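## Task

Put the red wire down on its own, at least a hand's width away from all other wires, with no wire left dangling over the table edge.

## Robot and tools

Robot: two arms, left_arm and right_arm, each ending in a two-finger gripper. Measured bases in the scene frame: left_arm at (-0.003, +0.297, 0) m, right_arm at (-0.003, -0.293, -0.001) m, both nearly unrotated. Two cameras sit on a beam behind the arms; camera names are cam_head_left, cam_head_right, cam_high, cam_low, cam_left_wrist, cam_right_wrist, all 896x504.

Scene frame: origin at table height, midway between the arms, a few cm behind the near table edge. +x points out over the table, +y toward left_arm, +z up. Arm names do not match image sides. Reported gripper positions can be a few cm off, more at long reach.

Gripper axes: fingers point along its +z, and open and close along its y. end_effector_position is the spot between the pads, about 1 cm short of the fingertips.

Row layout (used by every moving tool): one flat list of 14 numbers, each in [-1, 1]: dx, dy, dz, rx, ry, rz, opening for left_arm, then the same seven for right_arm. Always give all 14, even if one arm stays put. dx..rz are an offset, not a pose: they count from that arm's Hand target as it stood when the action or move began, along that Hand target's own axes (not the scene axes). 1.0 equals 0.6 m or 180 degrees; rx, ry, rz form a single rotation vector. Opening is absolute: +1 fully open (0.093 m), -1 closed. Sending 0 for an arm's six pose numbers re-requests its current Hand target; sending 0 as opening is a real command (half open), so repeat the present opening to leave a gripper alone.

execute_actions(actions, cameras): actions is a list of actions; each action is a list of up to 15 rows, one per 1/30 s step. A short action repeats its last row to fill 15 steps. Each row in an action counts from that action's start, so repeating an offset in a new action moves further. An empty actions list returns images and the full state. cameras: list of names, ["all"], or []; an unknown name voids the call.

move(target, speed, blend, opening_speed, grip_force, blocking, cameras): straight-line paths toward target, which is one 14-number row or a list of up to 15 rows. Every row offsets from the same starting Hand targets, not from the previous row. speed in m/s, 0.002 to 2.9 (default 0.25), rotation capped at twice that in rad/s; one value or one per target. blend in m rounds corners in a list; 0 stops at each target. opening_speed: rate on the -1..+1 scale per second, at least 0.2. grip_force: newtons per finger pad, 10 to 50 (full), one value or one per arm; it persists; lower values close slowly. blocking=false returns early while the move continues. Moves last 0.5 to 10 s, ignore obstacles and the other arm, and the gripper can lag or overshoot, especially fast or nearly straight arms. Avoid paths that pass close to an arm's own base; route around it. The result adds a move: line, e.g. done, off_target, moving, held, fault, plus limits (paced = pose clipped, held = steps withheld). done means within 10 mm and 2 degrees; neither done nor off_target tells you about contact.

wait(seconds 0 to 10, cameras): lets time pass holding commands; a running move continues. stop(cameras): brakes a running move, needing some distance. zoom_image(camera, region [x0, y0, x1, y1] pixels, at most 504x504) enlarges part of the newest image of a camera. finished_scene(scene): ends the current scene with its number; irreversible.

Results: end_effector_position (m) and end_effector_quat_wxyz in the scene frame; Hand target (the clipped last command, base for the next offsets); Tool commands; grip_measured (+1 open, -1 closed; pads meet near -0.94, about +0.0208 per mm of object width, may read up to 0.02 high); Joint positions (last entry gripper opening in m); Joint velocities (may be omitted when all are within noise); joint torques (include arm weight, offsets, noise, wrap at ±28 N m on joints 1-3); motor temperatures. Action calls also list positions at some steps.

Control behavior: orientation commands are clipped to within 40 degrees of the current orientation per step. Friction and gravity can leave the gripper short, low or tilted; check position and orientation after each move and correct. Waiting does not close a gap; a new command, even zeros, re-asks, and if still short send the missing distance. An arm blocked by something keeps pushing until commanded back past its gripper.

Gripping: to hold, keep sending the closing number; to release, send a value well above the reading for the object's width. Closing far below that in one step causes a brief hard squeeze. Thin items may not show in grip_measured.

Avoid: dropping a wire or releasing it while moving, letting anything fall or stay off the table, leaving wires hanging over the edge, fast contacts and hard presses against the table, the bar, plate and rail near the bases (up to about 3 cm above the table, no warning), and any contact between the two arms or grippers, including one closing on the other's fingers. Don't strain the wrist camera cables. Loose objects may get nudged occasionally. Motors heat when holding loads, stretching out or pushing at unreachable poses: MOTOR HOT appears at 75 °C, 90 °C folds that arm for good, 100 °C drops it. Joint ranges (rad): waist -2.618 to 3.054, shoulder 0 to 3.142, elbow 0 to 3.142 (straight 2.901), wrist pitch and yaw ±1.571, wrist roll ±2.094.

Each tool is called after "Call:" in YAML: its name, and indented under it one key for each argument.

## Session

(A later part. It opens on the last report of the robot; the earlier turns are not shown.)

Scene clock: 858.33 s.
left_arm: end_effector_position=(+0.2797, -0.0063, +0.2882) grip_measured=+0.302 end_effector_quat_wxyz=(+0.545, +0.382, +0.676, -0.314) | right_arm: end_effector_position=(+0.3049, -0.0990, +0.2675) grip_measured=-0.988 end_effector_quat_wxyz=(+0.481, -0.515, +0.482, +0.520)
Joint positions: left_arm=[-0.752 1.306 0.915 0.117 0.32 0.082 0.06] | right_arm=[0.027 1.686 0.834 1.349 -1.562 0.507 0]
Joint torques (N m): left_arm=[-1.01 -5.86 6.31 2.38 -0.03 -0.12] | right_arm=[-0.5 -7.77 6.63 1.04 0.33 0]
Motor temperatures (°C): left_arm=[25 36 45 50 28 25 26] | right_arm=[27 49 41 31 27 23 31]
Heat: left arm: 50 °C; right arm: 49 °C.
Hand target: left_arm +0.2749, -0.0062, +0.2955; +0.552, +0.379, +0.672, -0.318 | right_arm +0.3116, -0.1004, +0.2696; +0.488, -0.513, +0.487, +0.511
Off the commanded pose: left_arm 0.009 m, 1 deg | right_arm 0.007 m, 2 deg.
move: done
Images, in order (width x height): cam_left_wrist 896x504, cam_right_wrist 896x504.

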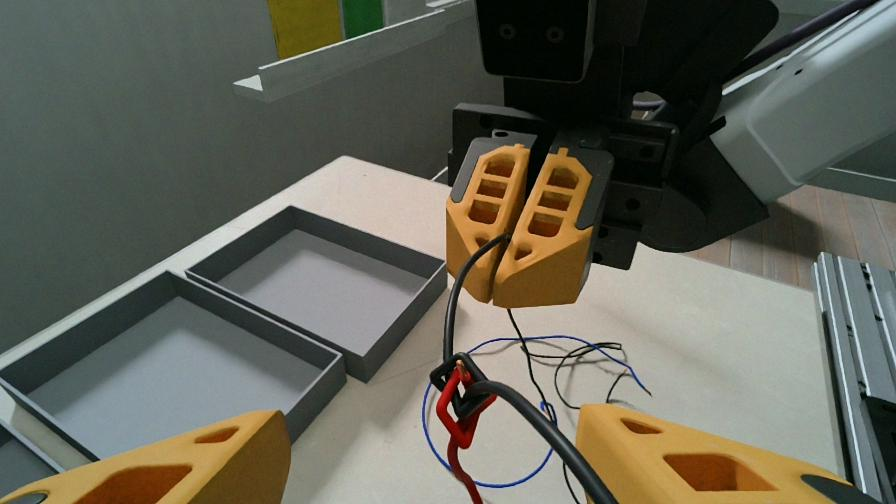

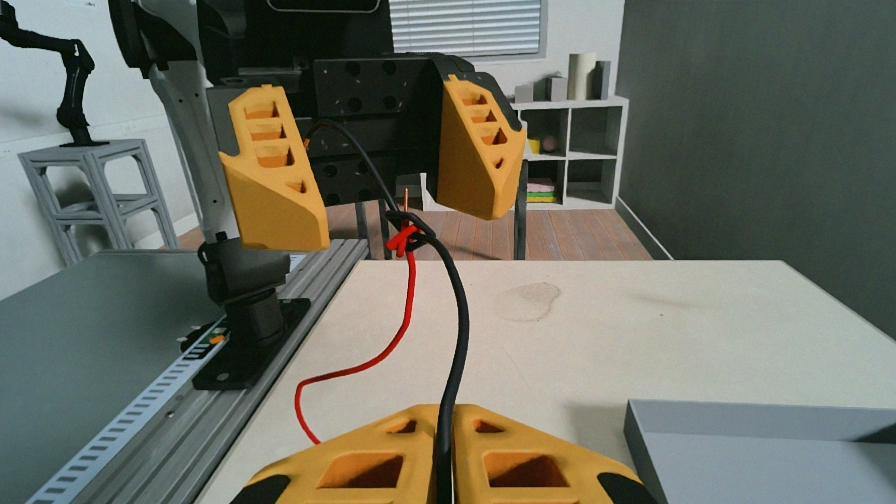

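Call:
move:
  target:
    - [0.018,0.008,0.015,0,0,0,0,0,0,0,0,0,0,-1]
    - [0.018,0.008,0.015,0,0,0,-1,0,0,0,0,0,0,-1]
  speed: 0.05
  opening_speed: 0.6
  cameras: ["cam_right_wrist","cam_left_wrist"]

Call:
zoom_image:
  camera: "cam_left_wrist"
  region: [300, 300, 600, 504]

Call:
zoom_image:
  camera: "cam_right_wrist"
  region: [200, 100, 600, 400]

Scene clock: 869.00 s.
left_arm: end_effector_position=(+0.2797, -0.0064, +0.2860) grip_measured=-0.972 end_effector_quat_wxyz=(+0.551, +0.381, +0.672, -0.315) | right_arm: end_effector_position=(+0.3049, -0.0990, +0.2675) grip_measured=-0.988 end_effector_quat_wxyz=(+0.481, -0.515, +0.482, +0.520)
Joint positions: left_arm=[-0.752 1.306 0.893 0.152 0.32 0.082 0] | right_arm=[0.027 1.686 0.834 1.349 -1.562 0.507 0]
Joint torques (N m): left_arm=[-0.25 -2.93 6.11 2.69 0.04 -0.1] | right_arm=[-0.59 -7.72 6.5 1.09 0.43 0.09]
Heat: left arm: 49 °C; right arm: 50 °C.
Hand target: left_arm +0.2824, -0.0096, +0.2831; +0.552, +0.378, +0.672, -0.318 | right_arm +0.3116, -0.1004, +0.2696; +0.488, -0.513, +0.487, +0.511
Off the commanded pose: left_arm 0.005 m, 0 deg | right_arm 0.007 m, 2 deg.
move: done
Images, in order (width x height): cam_left_wrist 896x504, cam_right_wrist 896x504.

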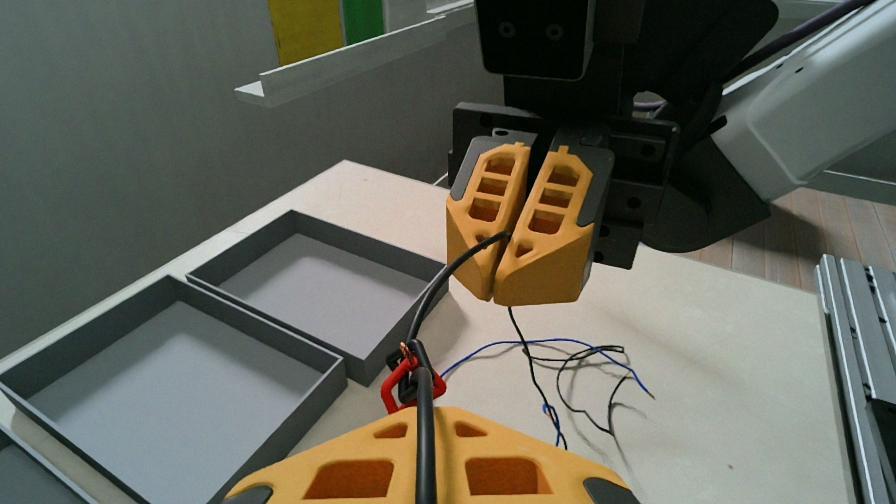

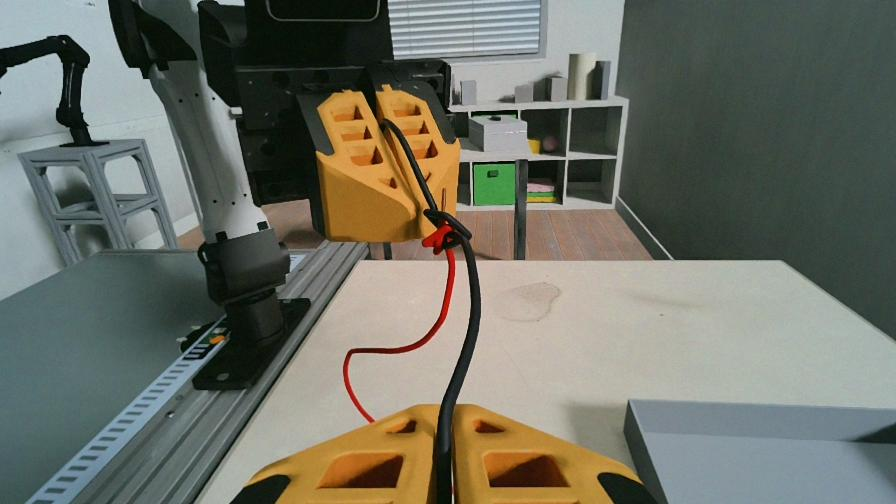

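Scaled by 1.680 from the camera's 896x504 image, which has a finer 1280x720 frame.

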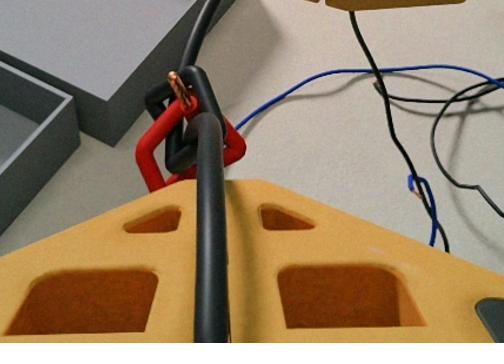

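Scaled by 1.260 from the camera's 896x504 image, which has a finer 1280x720 frame.

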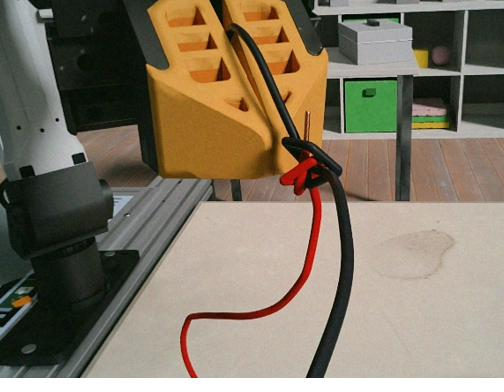

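Call:
move:
  target:
    - [0.0,0.0,-0.02,0,0,0,-0.1,0,0,0,0,0,0,-1]
    - [0.01,0.018,0.03,0,0,0,-0.1,0,0,0,0,0,0,-1]
  speed: 0.05
  opening_speed: 1
  cameras: ["cam_right_wrist","cam_left_wrist"]

Call:
zoom_image:
  camera: "cam_left_wrist"
  region: [300, 300, 600, 504]

Call:
zoom_image:
  camera: "cam_right_wrist"
  region: [200, 100, 600, 400]

Scene clock: 875.57 s.
left_arm: end_effector_position=(+0.2924, -0.0145, +0.2569) grip_measured=-0.102 end_effector_quat_wxyz=(+0.534, +0.383, +0.686, -0.313) | right_arm: end_effector_position=(+0.3049, -0.0990, +0.2675) grip_measured=-0.988 end_effector_quat_wxyz=(+0.481, -0.515, +0.482, +0.520)
Joint positions: left_arm=[-0.743 1.391 0.877 0.209 0.327 0.082 0.04] | right_arm=[0.027 1.686 0.834 1.349 -1.562 0.507 0]
Joint torques (N m): left_arm=[0.5 -3.69 9.07 2.68 0.15 -0.05] | right_arm=[-0.49 -7.54 6.39 1.06 0.41 0]
Heat: left arm: 49 °C; right arm: 50 °C.
Hand target: left_arm +0.3000, -0.0184, +0.2738; +0.552, +0.379, +0.671, -0.318 | right_arm +0.3116, -0.1004, +0.2696; +0.488, -0.513, +0.487, +0.511
Off the commanded pose: left_arm 0.019 m, 3 deg | right_arm 0.007 m, 2 deg.
move: off_target (left_arm)
Images, in order (width x height): cam_left_wrist 896x504, cam_right_wrist 896x504.

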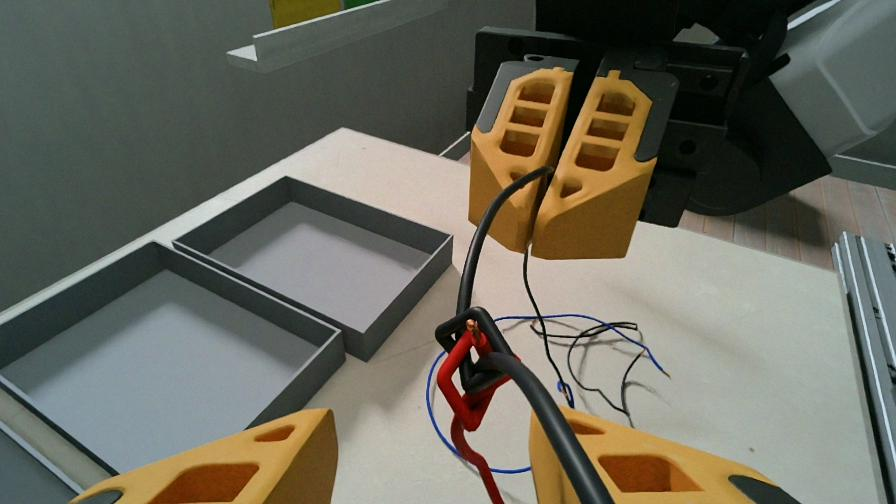

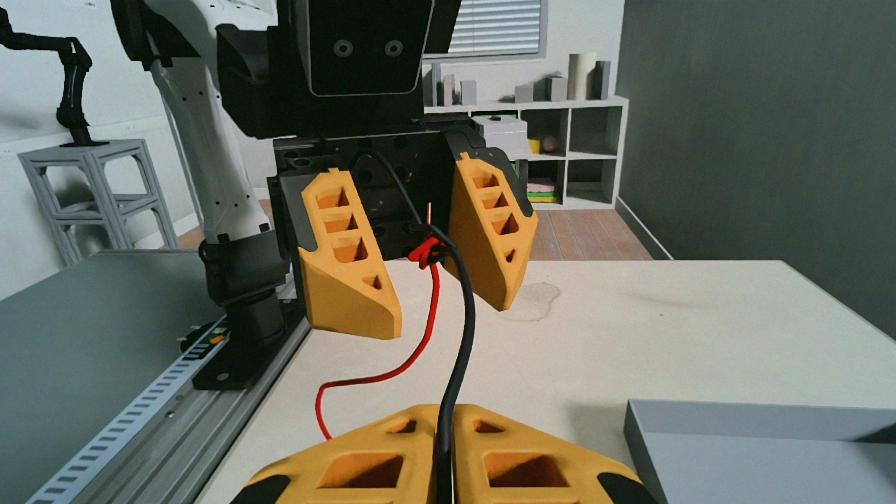

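Scaled by 1.680 from the camera's 896x504 image, which has a finer 1280x720 frame.

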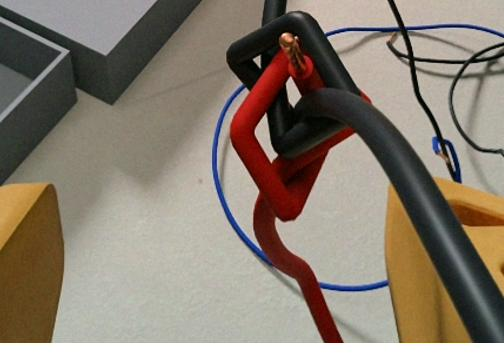

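Scaled by 1.260 from the camera's 896x504 image, which has a finer 1280x720 frame.

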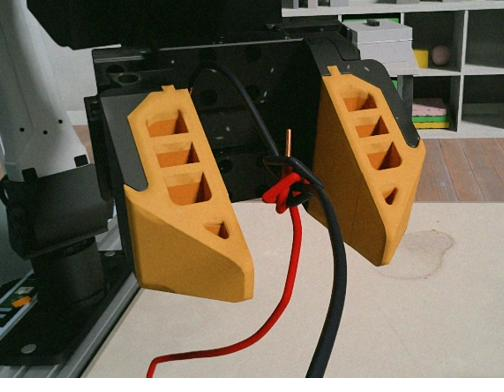

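Call:
move:
  target: [-0.02,-0.008,-0.01,0,0,0,-0.1,0,0,0,0,0,0,-1]
  speed: 0.04
  cameras: ["cam_left_wrist"]

Call:
zoom_image:
  camera: "cam_left_wrist"
  region: [300, 300, 600, 504]

Scene clock: 883.57 s.
left_arm: end_effector_position=(+0.2936, -0.0153, +0.2638) grip_measured=-0.102 end_effector_quat_wxyz=(+0.533, +0.383, +0.687, -0.313) | right_arm: end_effector_position=(+0.3049, -0.0990, +0.2675) grip_measured=-0.988 end_effector_quat_wxyz=(+0.481, -0.515, +0.482, +0.520)
Joint positions: left_arm=[-0.743 1.391 0.907 0.178 0.327 0.082 0.04] | right_arm=[0.027 1.686 0.834 1.349 -1.562 0.507 0]
Joint torques (N m): left_arm=[-0.55 -5.98 9.09 2.39 0.03 -0.08] | right_arm=[-0.27 -7.82 6.26 0.98 0.48 0.08]
Heat: left arm: 49 °C; right arm: 50 °C.
Hand target: left_arm +0.2941, -0.0177, +0.2866; +0.552, +0.379, +0.672, -0.318 | right_arm +0.3116, -0.1004, +0.2696; +0.488, -0.513, +0.487, +0.511
Off the commanded pose: left_arm 0.023 m, 3 deg | right_arm 0.007 m, 2 deg.
move: off_target (left_arm)
Images, in order (width x height): cam_left_wrist 896x504.

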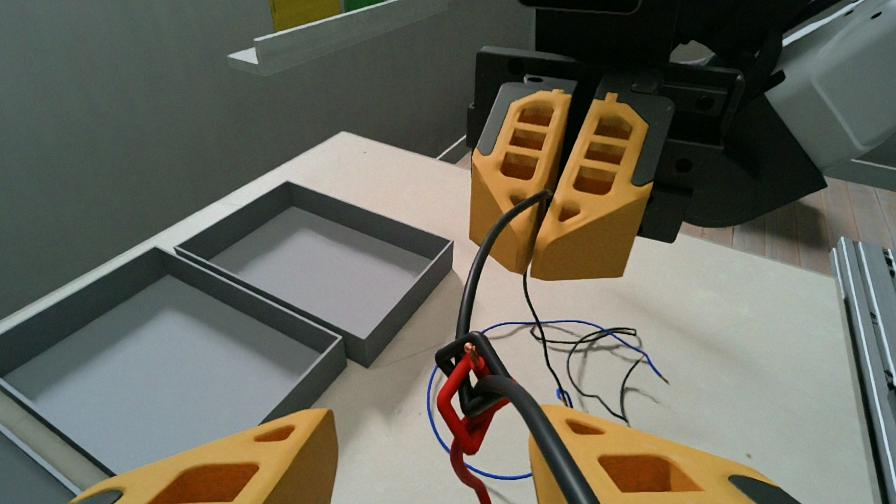

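Scaled by 1.680 from the camera's 896x504 image, which has a finer 1280x720 frame.

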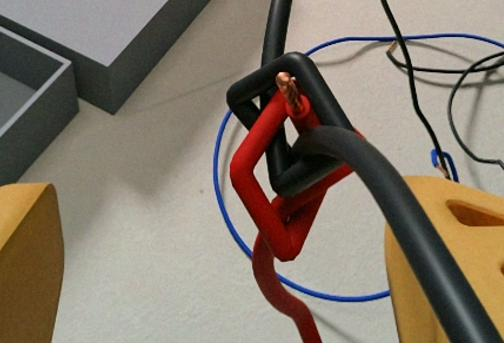

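Call:
move:
  target: [-0.005,0,0,0,0,0,-1,0,0,0,0,0,0,-1]
  opening_speed: 0.6
  cameras: ["cam_left_wrist","cam_right_wrist"]

Call:
zoom_image:
  camera: "cam_left_wrist"
  region: [300, 300, 600, 504]

Call:
zoom_image:
  camera: "cam_right_wrist"
  region: [250, 100, 600, 350]

Scene clock: 889.97 s.
left_arm: end_effector_position=(+0.2941, -0.0156, +0.2668) grip_measured=-0.965 end_effector_quat_wxyz=(+0.533, +0.383, +0.687, -0.313) | right_arm: end_effector_position=(+0.3049, -0.0990, +0.2675) grip_measured=-0.988 end_effector_quat_wxyz=(+0.481, -0.515, +0.482, +0.520)
Joint positions: left_arm=[-0.743 1.391 0.918 0.166 0.327 0.082 0] | right_arm=[0.027 1.686 0.834 1.349 -1.562 0.507 0]
Joint torques (N m): left_arm=[-0.62 -5.96 9.09 2.42 0.04 -0.1] | right_arm=[-0.43 -7.99 6.53 1.07 0.42 0.08]
Heat: left arm: 49 °C; right arm: 50 °C.
Hand target: left_arm +0.2944, -0.0182, +0.2897; +0.552, +0.379, +0.671, -0.318 | right_arm +0.3116, -0.1004, +0.2696; +0.488, -0.513, +0.487, +0.511
Off the commanded pose: left_arm 0.023 m, 3 deg | right_arm 0.007 m, 2 deg.
move: off_target (left_arm)
Images, in order (width x height): cam_left_wrist 896x504, cam_right_wrist 896x504.

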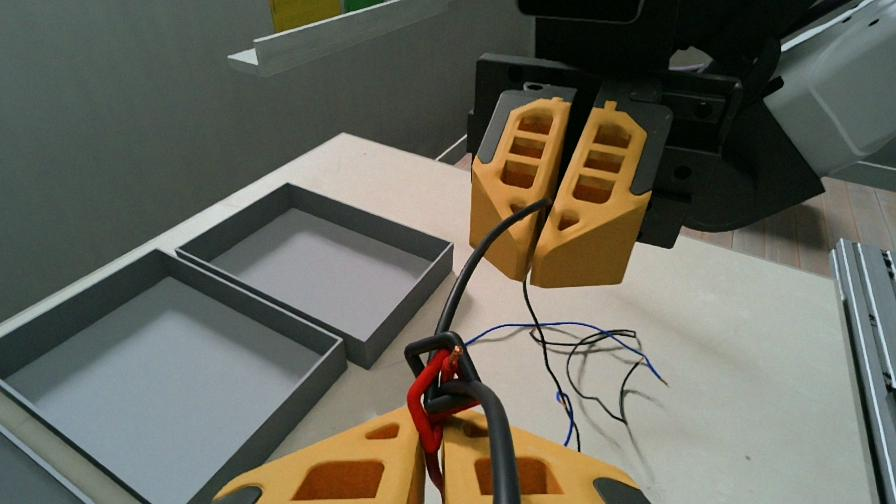

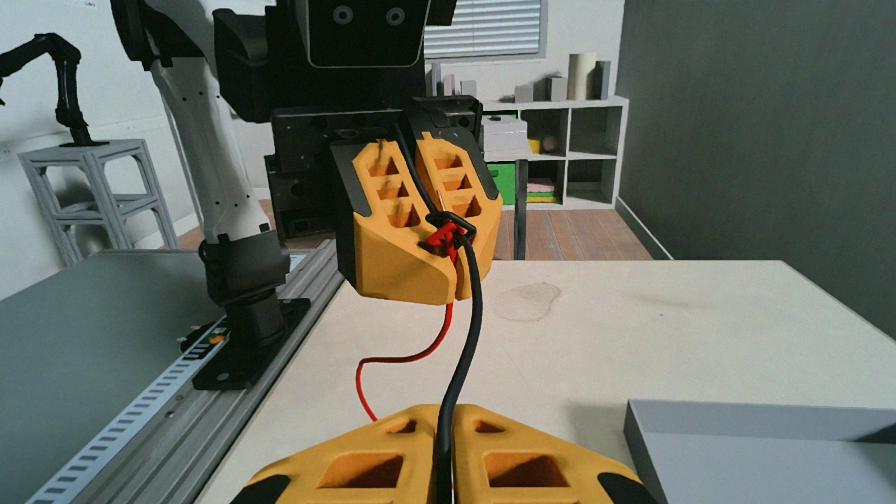

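Scaled by 1.680 from the camera's 896x504 image, which has a finer 1280x720 frame.

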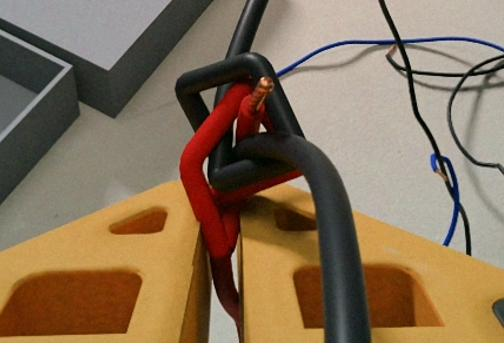

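Scaled by 1.440 from the camera's 896x504 image, which has a finer 1280x720 frame.

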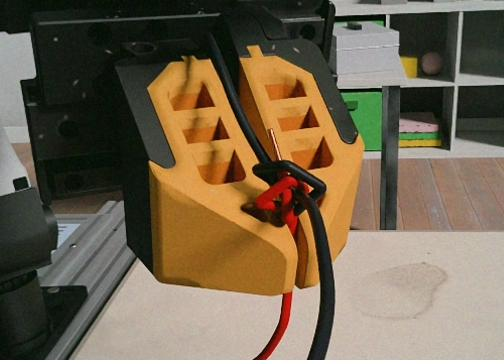

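Call:
move:
  target:
    - [0,0,0,0,0,0,-0.5,0,0,0,0,0,0,-1]
    - [-0.025,0.0,0,0,0,0,-0.5,0,0,0,0,0,0,-1]
  opening_speed: 1
  speed: 0.05
  cameras: ["cam_left_wrist"]

Call:
zoom_image:
  camera: "cam_left_wrist"
  region: [300, 300, 600, 504]

Scene clock: 896.23 s.
left_arm: end_effector_position=(+0.2964, -0.0171, +0.2836) grip_measured=-0.502 end_effector_quat_wxyz=(+0.535, +0.383, +0.685, -0.313) | right_arm: end_effector_position=(+0.3049, -0.0990, +0.2675) grip_measured=-0.988 end_effector_quat_wxyz=(+0.481, -0.515, +0.482, +0.520)
Joint positions: left_arm=[-0.743 1.391 0.981 0.108 0.327 0.082 0.021] | right_arm=[0.027 1.686 0.834 1.349 -1.562 0.507 0]
Joint torques (N m): left_arm=[-0.88 -5.63 9.13 2.38 0 -0.1] | right_arm=[-0.39 -7.77 6.6 1.07 0.37 0.01]
Heat: left arm: 49 °C; right arm: 50 °C.
Hand target: left_arm +0.2959, -0.0205, +0.3043; +0.552, +0.379, +0.672, -0.318 | right_arm +0.3116, -0.1004, +0.2696; +0.488, -0.513, +0.487, +0.511
Off the commanded pose: left_arm 0.021 m, 3 deg | right_arm 0.007 m, 2 deg.
move: off_target (left_arm)
Images, in order (width x height): cam_left_wrist 896x504.

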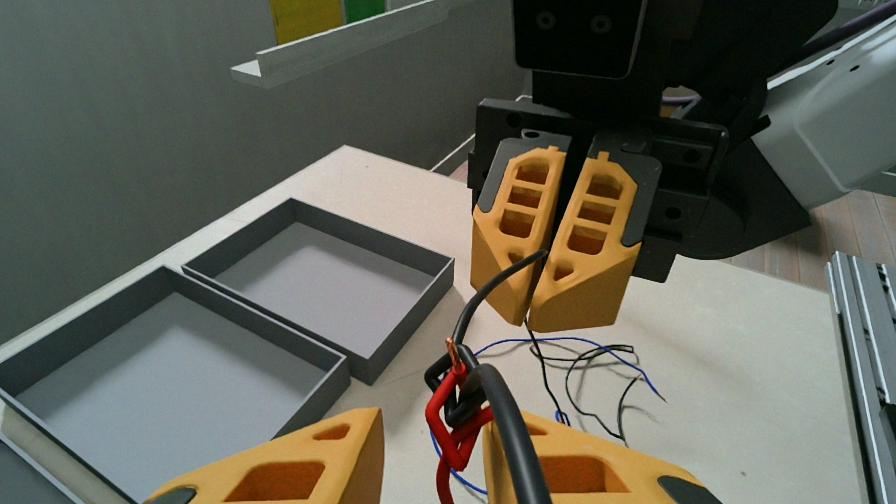

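Scaled by 1.680 from the camera's 896x504 image, which has a finer 1280x720 frame.

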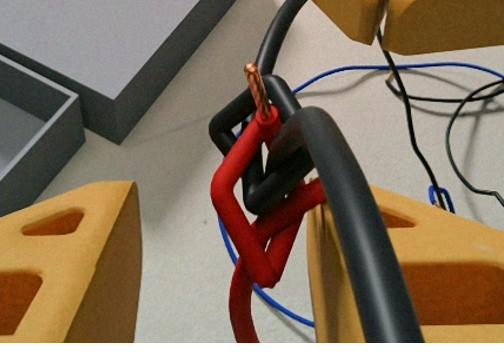

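Call:
move:
  target: [0,0,0,0,0,0,-1,0,0,0,0,0,0,-1]
  opening_speed: 0.5
  cameras: ["cam_left_wrist","cam_right_wrist"]

Call:
zoom_image:
  camera: "cam_left_wrist"
  region: [300, 300, 600, 504]

Call:
zoom_image:
  camera: "cam_right_wrist"
  region: [250, 100, 600, 350]

Scene clock: 901.23 s.
left_arm: end_effector_position=(+0.2956, -0.0178, +0.2834) grip_measured=-0.965 end_effector_quat_wxyz=(+0.534, +0.383, +0.685, -0.314) | right_arm: end_effector_position=(+0.3050, -0.0990, +0.2675) grip_measured=-0.988 end_effector_quat_wxyz=(+0.481, -0.515, +0.482, +0.520)
Joint positions: left_arm=[-0.746 1.391 0.981 0.107 0.327 0.082 0] | right_arm=[0.027 1.686 0.834 1.349 -1.561 0.507 0]
Joint torques (N m): left_arm=[-0.64 -5.63 9.11 2.41 -0.01 -0.1] | right_arm=[-0.25 -7.76 6.5 1.04 0.37 0.06]
Heat: left arm: 48 °C; right arm: 50 °C.
Hand target: left_arm +0.2961, -0.0204, +0.3043; +0.552, +0.378, +0.672, -0.318 | right_arm +0.3116, -0.1004, +0.2697; +0.488, -0.513, +0.487, +0.511
Off the commanded pose: left_arm 0.021 m, 3 deg | right_arm 0.007 m, 1 deg.
move: off_target (left_arm)
Images, in order (width x height): cam_left_wrist 896x504, cam_right_wrist 896x504.

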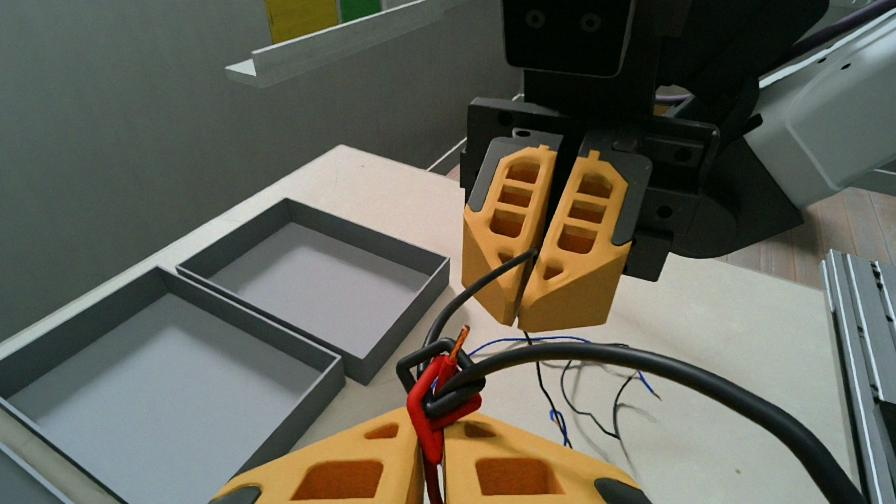

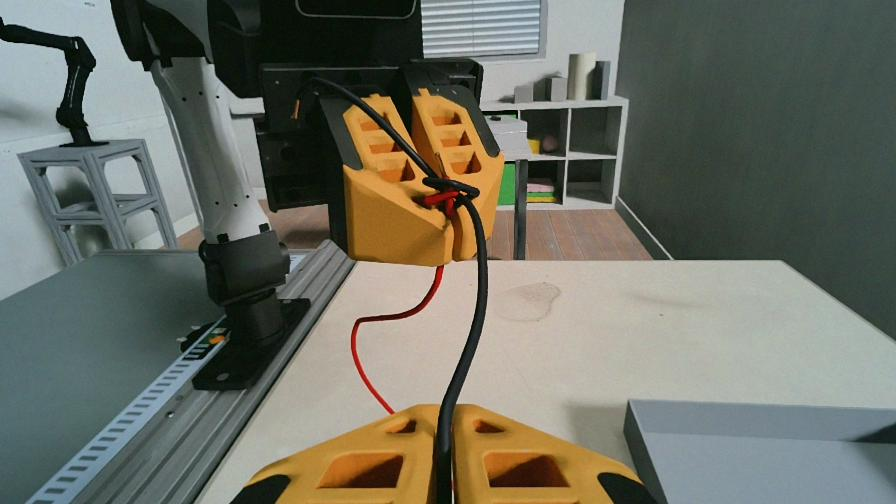

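Scaled by 1.680 from the camera's 896x504 image, which has a finer 1280x720 frame.

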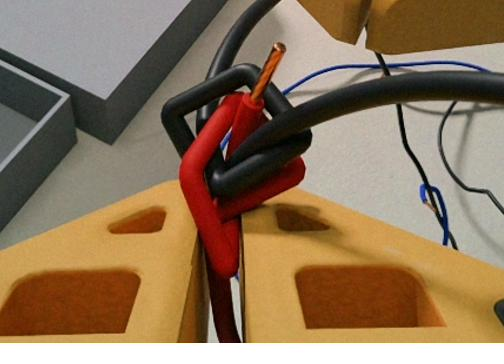

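Scaled by 1.440 from the camera's 896x504 image, which has a finer 1280x720 frame.

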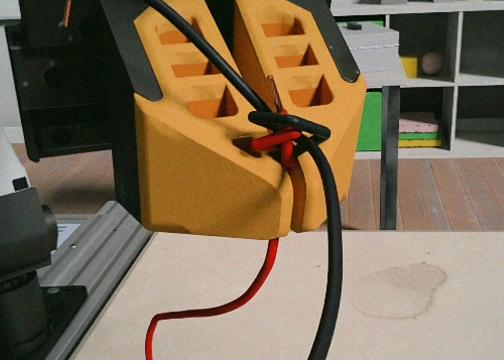

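Call:
move:
  target:
    - [0,0,0,0,0,0,-0.5,0,0,0,0,0,0,-1]
    - [-0.014,0.0,0,0,0,0,-0.5,0,0,0,0,0,0,-1]
    - [-0.014,0.0,0,0,0,0,-1,0,0,0,0,0,0,-1]
  opening_speed: 0.6
  speed: 0.05
  cameras: ["cam_left_wrist","cam_right_wrist"]

Call:
zoom_image:
  camera: "cam_left_wrist"
  region: [300, 300, 600, 504]

Call:
zoom_image:
  camera: "cam_right_wrist"
  region: [250, 100, 600, 350]

Scene clock: 911.17 s.
left_arm: end_effector_position=(+0.2958, -0.0190, +0.2926) grip_measured=-0.966 end_effector_quat_wxyz=(+0.535, +0.384, +0.684, -0.314) | right_arm: end_effector_position=(+0.3051, -0.0990, +0.2675) grip_measured=-0.988 end_effector_quat_wxyz=(+0.481, -0.515, +0.482, +0.520)
Joint positions: left_arm=[-0.748 1.391 1.017 0.074 0.326 0.082 0] | right_arm=[0.027 1.686 0.834 1.349 -1.561 0.507 0]
Joint torques (N m): left_arm=[-0.66 -5.38 9.17 2.42 -0.02 -0.1] | right_arm=[-0.57 -7.88 6.56 1.05 0.39 0.03]
Heat: left arm: 48 °C; right arm: 50 °C.
Hand target: left_arm +0.2969, -0.0219, +0.3127; +0.552, +0.379, +0.671, -0.318 | right_arm +0.3117, -0.1004, +0.2697; +0.488, -0.513, +0.487, +0.511
Off the commanded pose: left_arm 0.020 m, 3 deg | right_arm 0.007 m, 1 deg.
move: off_target (left_arm); target 3's new opening was sent with left_arm's hand 0.020 m and 2 deg from that target
Images, in order (width x height): cam_left_wrist 896x504, cam_right_wrist 896x504.

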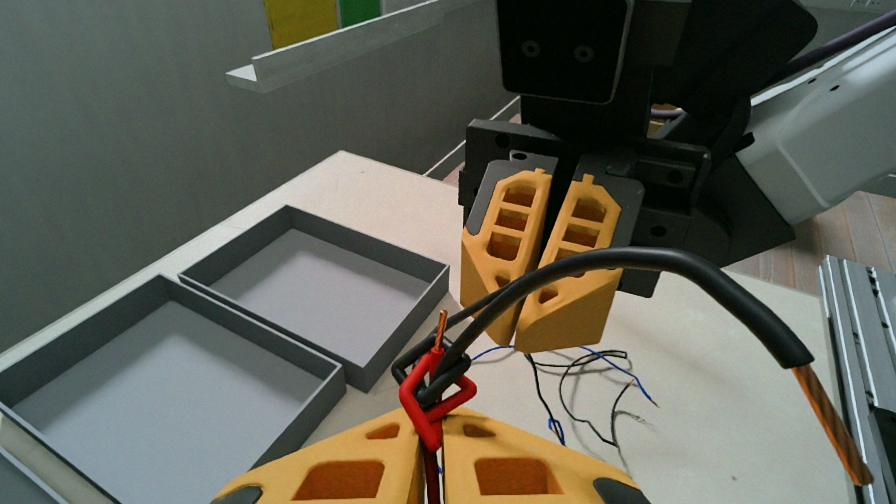

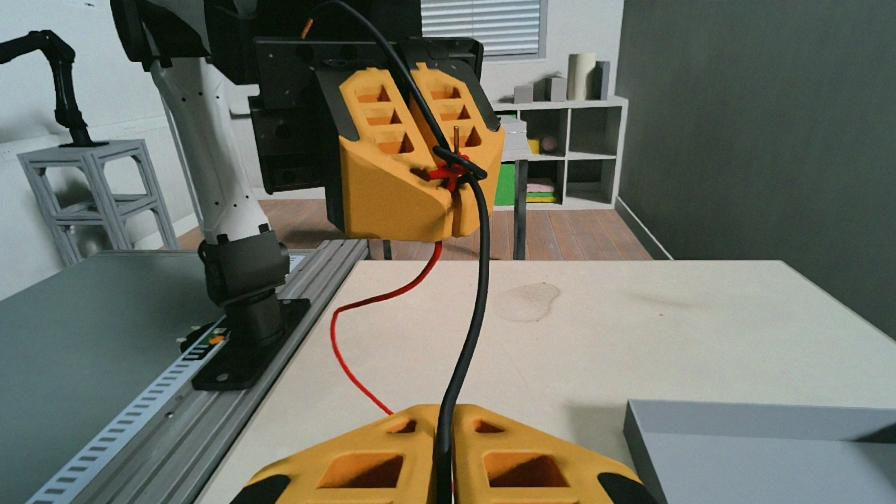

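Scaled by 1.680 from the camera's 896x504 image, which has a finer 1280x720 frame.

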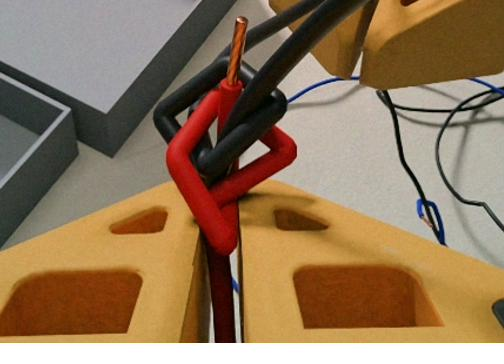

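Scaled by 1.440 from the camera's 896x504 image, which has a finer 1280x720 frame.

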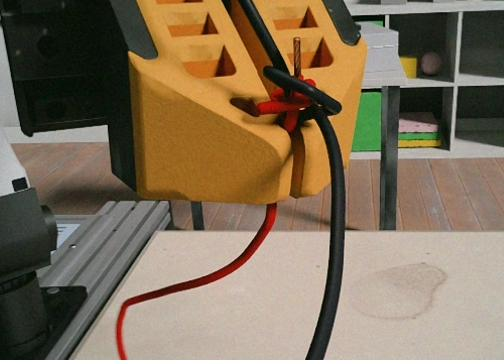

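Call:
move:
  target:
    - [0,0,0,0,0,0,0.2,0,0,0,0,0,0,-1]
    - [-0.022,0.0,0,0,0,0,0.2,0,0,0,0,0,0,-1]
  opening_speed: 0.8
  speed: 0.05
  cameras: ["cam_left_wrist","cam_right_wrist"]

Call:
zoom_image:
  camera: "cam_left_wrist"
  region: [300, 300, 600, 504]

Call:
zoom_image:
  camera: "cam_right_wrist"
  region: [250, 100, 600, 350]

Scene clock: 928.07 s.
left_arm: end_effector_position=(+0.2976, -0.0195, +0.3103) grip_measured=+0.198 end_effector_quat_wxyz=(+0.540, +0.383, +0.680, -0.314) | right_arm: end_effector_position=(+0.3051, -0.0990, +0.2675) grip_measured=-0.988 end_effector_quat_wxyz=(+0.481, -0.515, +0.482, +0.520)
Joint positions: left_arm=[-0.748 1.391 1.075 0.028 0.324 0.082 0.055] | right_arm=[0.027 1.686 0.834 1.349 -1.561 0.507 0]
Joint torques (N m): left_arm=[-0.95 -4.72 9.14 2.41 -0.03 -0.11] | right_arm=[-0.36 -7.79 6.5 1.09 0.35 -0.01]
Heat: left arm: 48 °C; right arm: 50 °C.
Hand target: left_arm +0.2982, -0.0239, +0.3256; +0.552, +0.379, +0.672, -0.318 | right_arm +0.3117, -0.1004, +0.2697; +0.488, -0.513, +0.487, +0.511
Off the commanded pose: left_arm 0.016 m, 2 deg | right_arm 0.007 m, 1 deg.
move: off_target (left_arm)
Images, in order (width x height): cam_left_wrist 896x504, cam_right_wrist 896x504.

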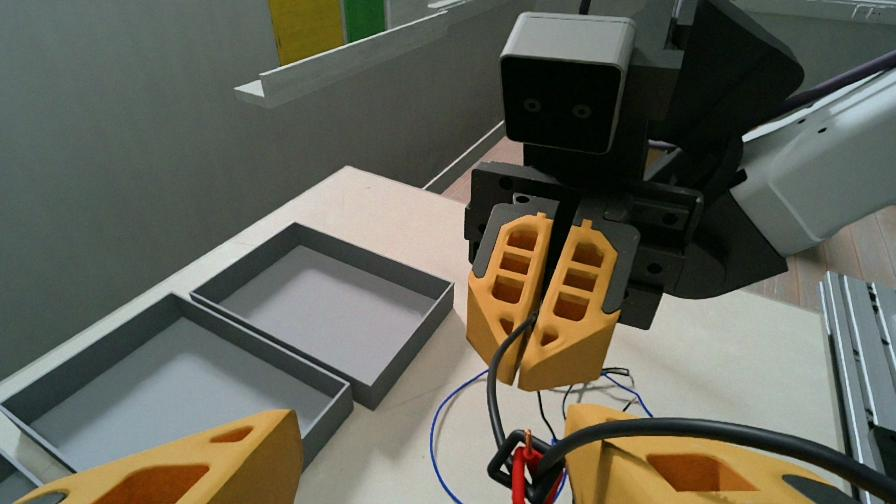

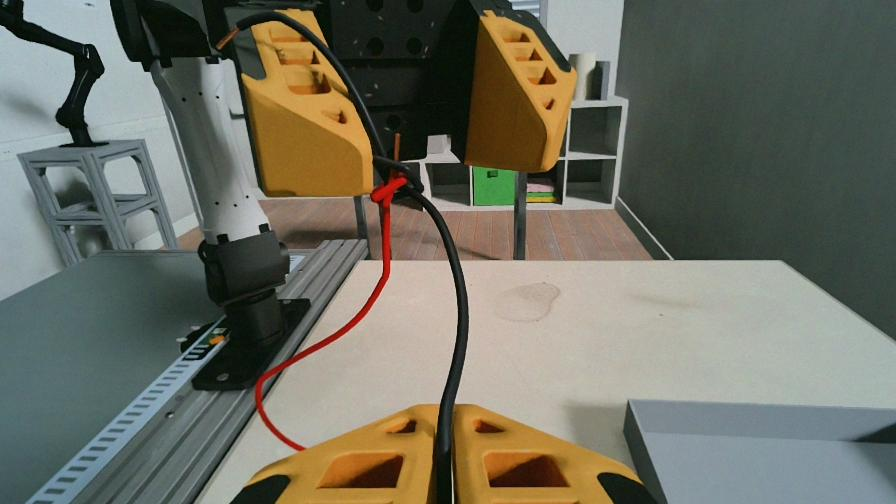

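Scaled by 1.680 from the camera's 896x504 image, which has a finer 1280x720 frame.

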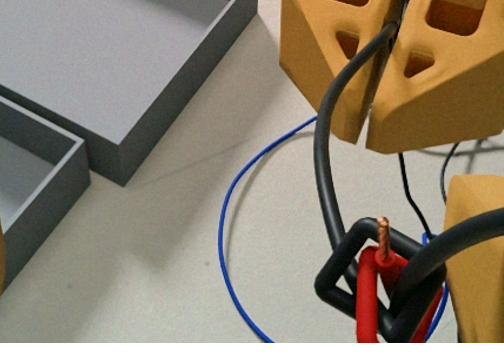

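Scaled by 1.440 from the camera's 896x504 image, which has a finer 1280x720 frame.

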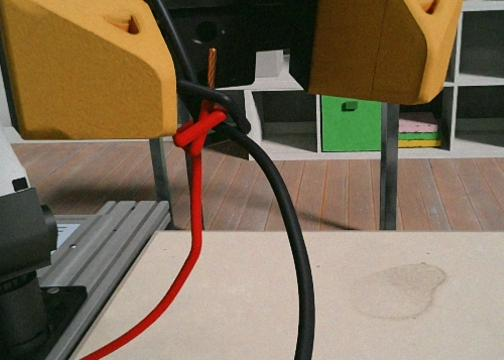

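Call:
move:
  target: [0.012,-0.027,-0.002,0,0,0,0.2,0,0,0,0,0,0,-1]
  speed: 0.05
  cameras: ["cam_left_wrist","cam_right_wrist"]

Call:
zoom_image:
  camera: "cam_left_wrist"
  region: [300, 300, 600, 504]

Call:
zoom_image:
  camera: "cam_right_wrist"
  region: [250, 100, 600, 350]

Scene clock: 935.40 s.
left_arm: end_effector_position=(+0.2861, -0.0310, +0.3054) grip_measured=+0.198 end_effector_quat_wxyz=(+0.536, +0.386, +0.683, -0.313) | right_arm: end_effector_position=(+0.3051, -0.0990, +0.2675) grip_measured=-0.988 end_effector_quat_wxyz=(+0.481, -0.515, +0.482, +0.520)
Joint positions: left_arm=[-0.801 1.391 1.065 0.03 0.276 0.071 0.055] | right_arm=[0.027 1.686 0.834 1.349 -1.561 0.507 0]
Joint torques (N m): left_arm=[-0.76 -6.74 6.27 2.67 -0.02 -0.14] | right_arm=[-0.5 -7.95 6.31 1.1 0.38 0.06]
Heat: left arm: 49 °C; right arm: 50 °C.
Hand target: left_arm +0.2829, -0.0301, +0.3189; +0.552, +0.379, +0.671, -0.318 | right_arm +0.3117, -0.1004, +0.2697; +0.488, -0.513, +0.487, +0.511
Off the commanded pose: left_arm 0.014 m, 3 deg | right_arm 0.007 m, 1 deg.
move: off_target (left_arm)
Images, in order (width x height): cam_left_wrist 896x504, cam_right_wrist 896x504.

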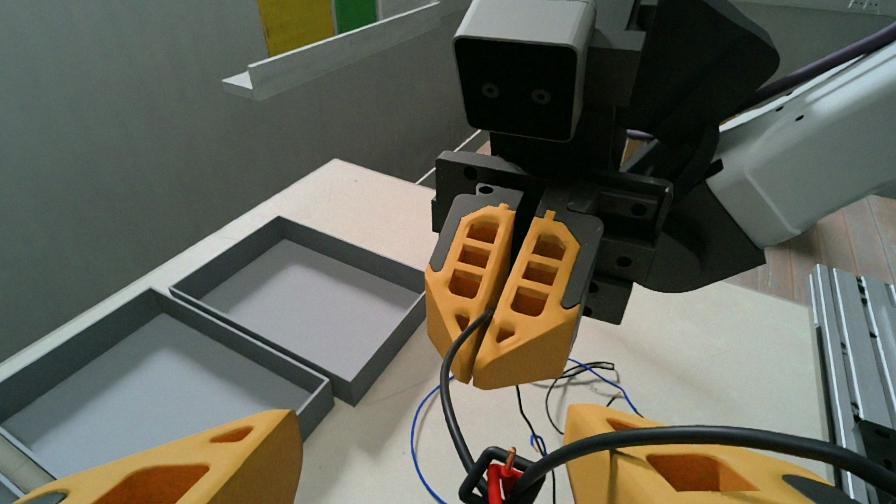

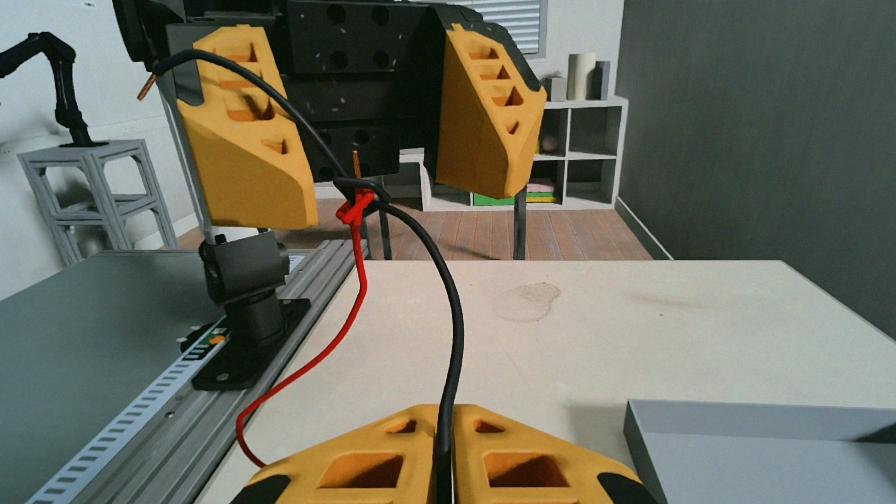

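Scaled by 1.680 from the camera's 896x504 image, which has a finer 1280x720 frame.

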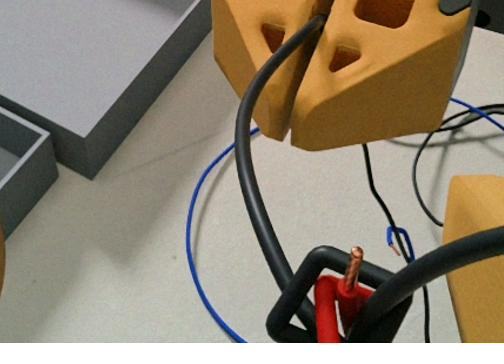

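Scaled by 1.440 from the camera's 896x504 image, which has a finer 1280x720 frame.

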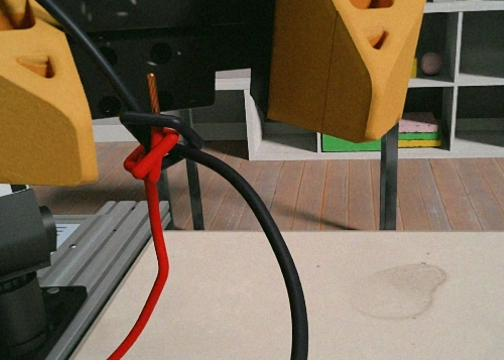

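Call:
move:
  target:
    - [0.005,-0.012,-0.024,0,0,0,0.1,0,0,0,0,0,0,-1]
  speed: 0.04
  cameras: ["cam_left_wrist","cam_right_wrist"]

Call:
zoom_image:
  camera: "cam_left_wrist"
  region: [300, 300, 600, 504]

Call:
zoom_image:
  camera: "cam_right_wrist"
  region: [200, 100, 550, 350]

Scene clock: 943.43 s.
left_arm: end_effector_position=(+0.2737, -0.0225, +0.3103) grip_measured=+0.102 end_effector_quat_wxyz=(+0.543, +0.384, +0.678, -0.314) | right_arm: end_effector_position=(+0.3051, -0.0990, +0.2675) grip_measured=-0.988 end_effector_quat_wxyz=(+0.481, -0.515, +0.482, +0.520)
Joint positions: left_arm=[-0.81 1.327 1.021 0.031 0.266 0.068 0.05] | right_arm=[0.027 1.686 0.834 1.349 -1.561 0.507 0]
Joint torques (N m): left_arm=[-0.77 -6.23 6.11 2.49 -0.04 -0.13] | right_arm=[-0.43 -7.62 6.45 1.07 0.43 0.04]
Heat: left arm: 49 °C; right arm: 50 °C.
Hand target: left_arm +0.2693, -0.0210, +0.3188; +0.552, +0.379, +0.671, -0.318 | right_arm +0.3117, -0.1004, +0.2697; +0.488, -0.513, +0.487, +0.511
Off the commanded pose: left_arm 0.010 m, 1 deg | right_arm 0.007 m, 1 deg.
move: done
Images, in order (width x height): cam_left_wrist 896x504, cam_right_wrist 896x504.

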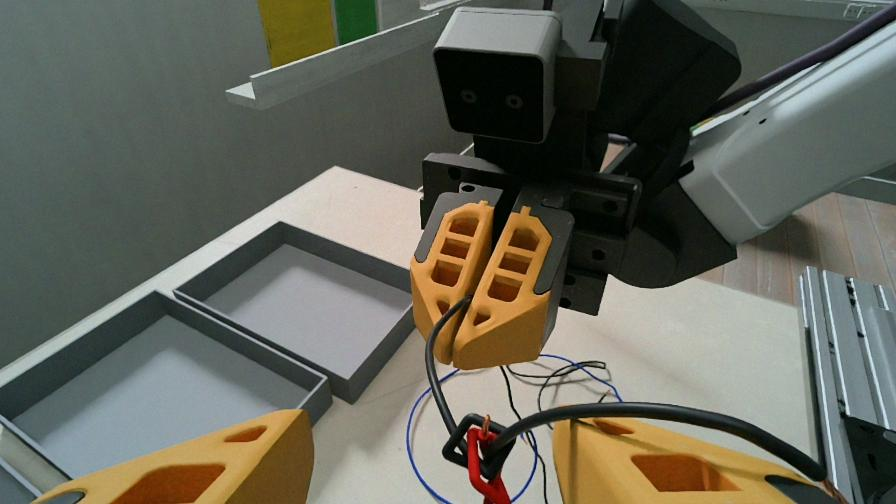

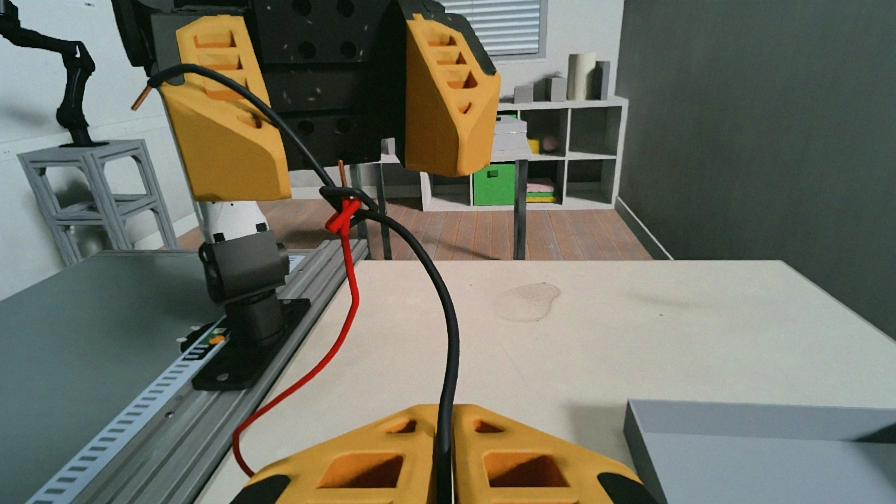

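Scaled by 1.680 from the camera's 896x504 image, which has a finer 1280x720 frame.

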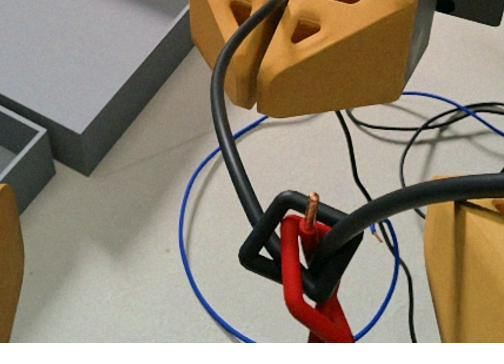

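Scaled by 1.440 from the camera's 896x504 image, which has a finer 1280x720 frame.

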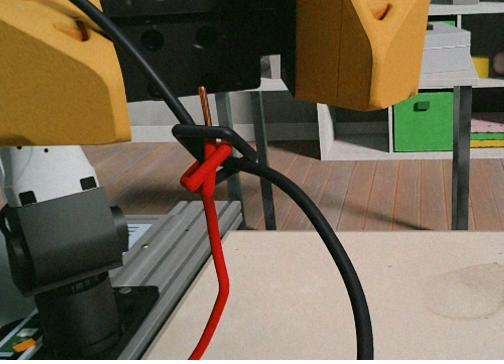

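Call:
move:
  target:
    - [0.028,-0.01,0.0,0,0,0,0.1,0,0,0,0,0,0,-1]
  speed: 0.04
  cameras: ["cam_left_wrist"]

Call:
zoom_image:
  camera: "cam_left_wrist"
  region: [300, 300, 600, 504]

Scene clock: 949.60 s.
left_arm: end_effector_position=(+0.2657, -0.0224, +0.2875) grip_measured=+0.102 end_effector_quat_wxyz=(+0.534, +0.386, +0.685, -0.312) | right_arm: end_effector_position=(+0.3051, -0.0990, +0.2675) grip_measured=-0.988 end_effector_quat_wxyz=(+0.481, -0.515, +0.482, +0.520)
Joint positions: left_arm=[-0.829 1.313 0.942 0.072 0.248 0.063 0.05] | right_arm=[0.027 1.686 0.834 1.349 -1.561 0.507 0]
Joint torques (N m): left_arm=[-0.81 -6.26 6.3 2.69 -0.04 -0.14] | right_arm=[-0.38 -7.79 6.31 1 0.47 0]
Heat: left arm: 49 °C; right arm: 50 °C.
Hand target: left_arm +0.2624, -0.0215, +0.3024; +0.552, +0.379, +0.671, -0.318 | right_arm +0.3117, -0.1004, +0.2697; +0.488, -0.513, +0.487, +0.511
Off the commanded pose: left_arm 0.015 m, 3 deg | right_arm 0.007 m, 1 deg.
move: off_target (left_arm)
Images, in order (width x height): cam_left_wrist 896x504.

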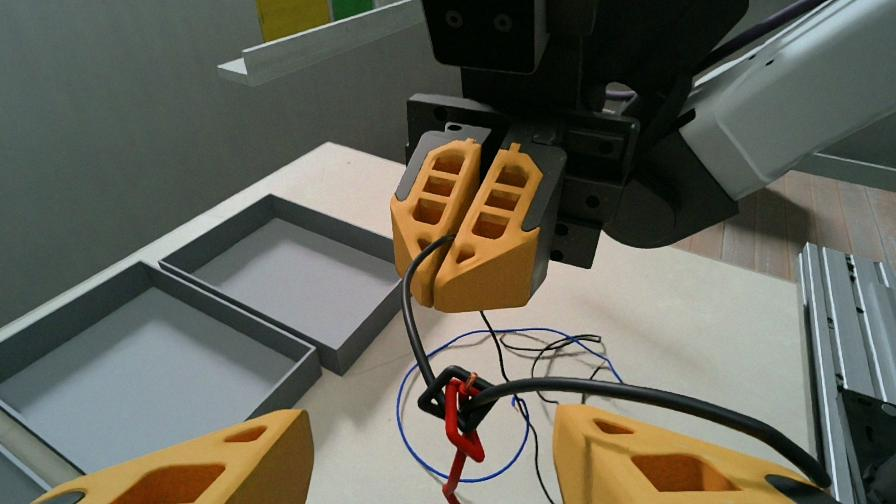

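Scaled by 1.680 from the camera's 896x504 image, which has a finer 1280x720 frame.

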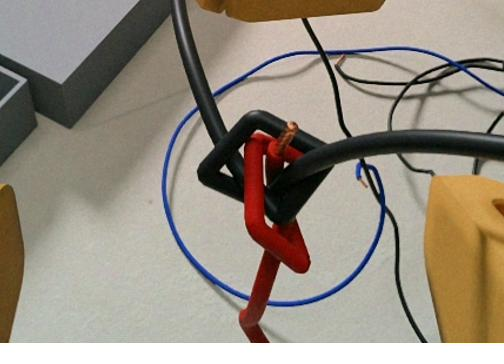

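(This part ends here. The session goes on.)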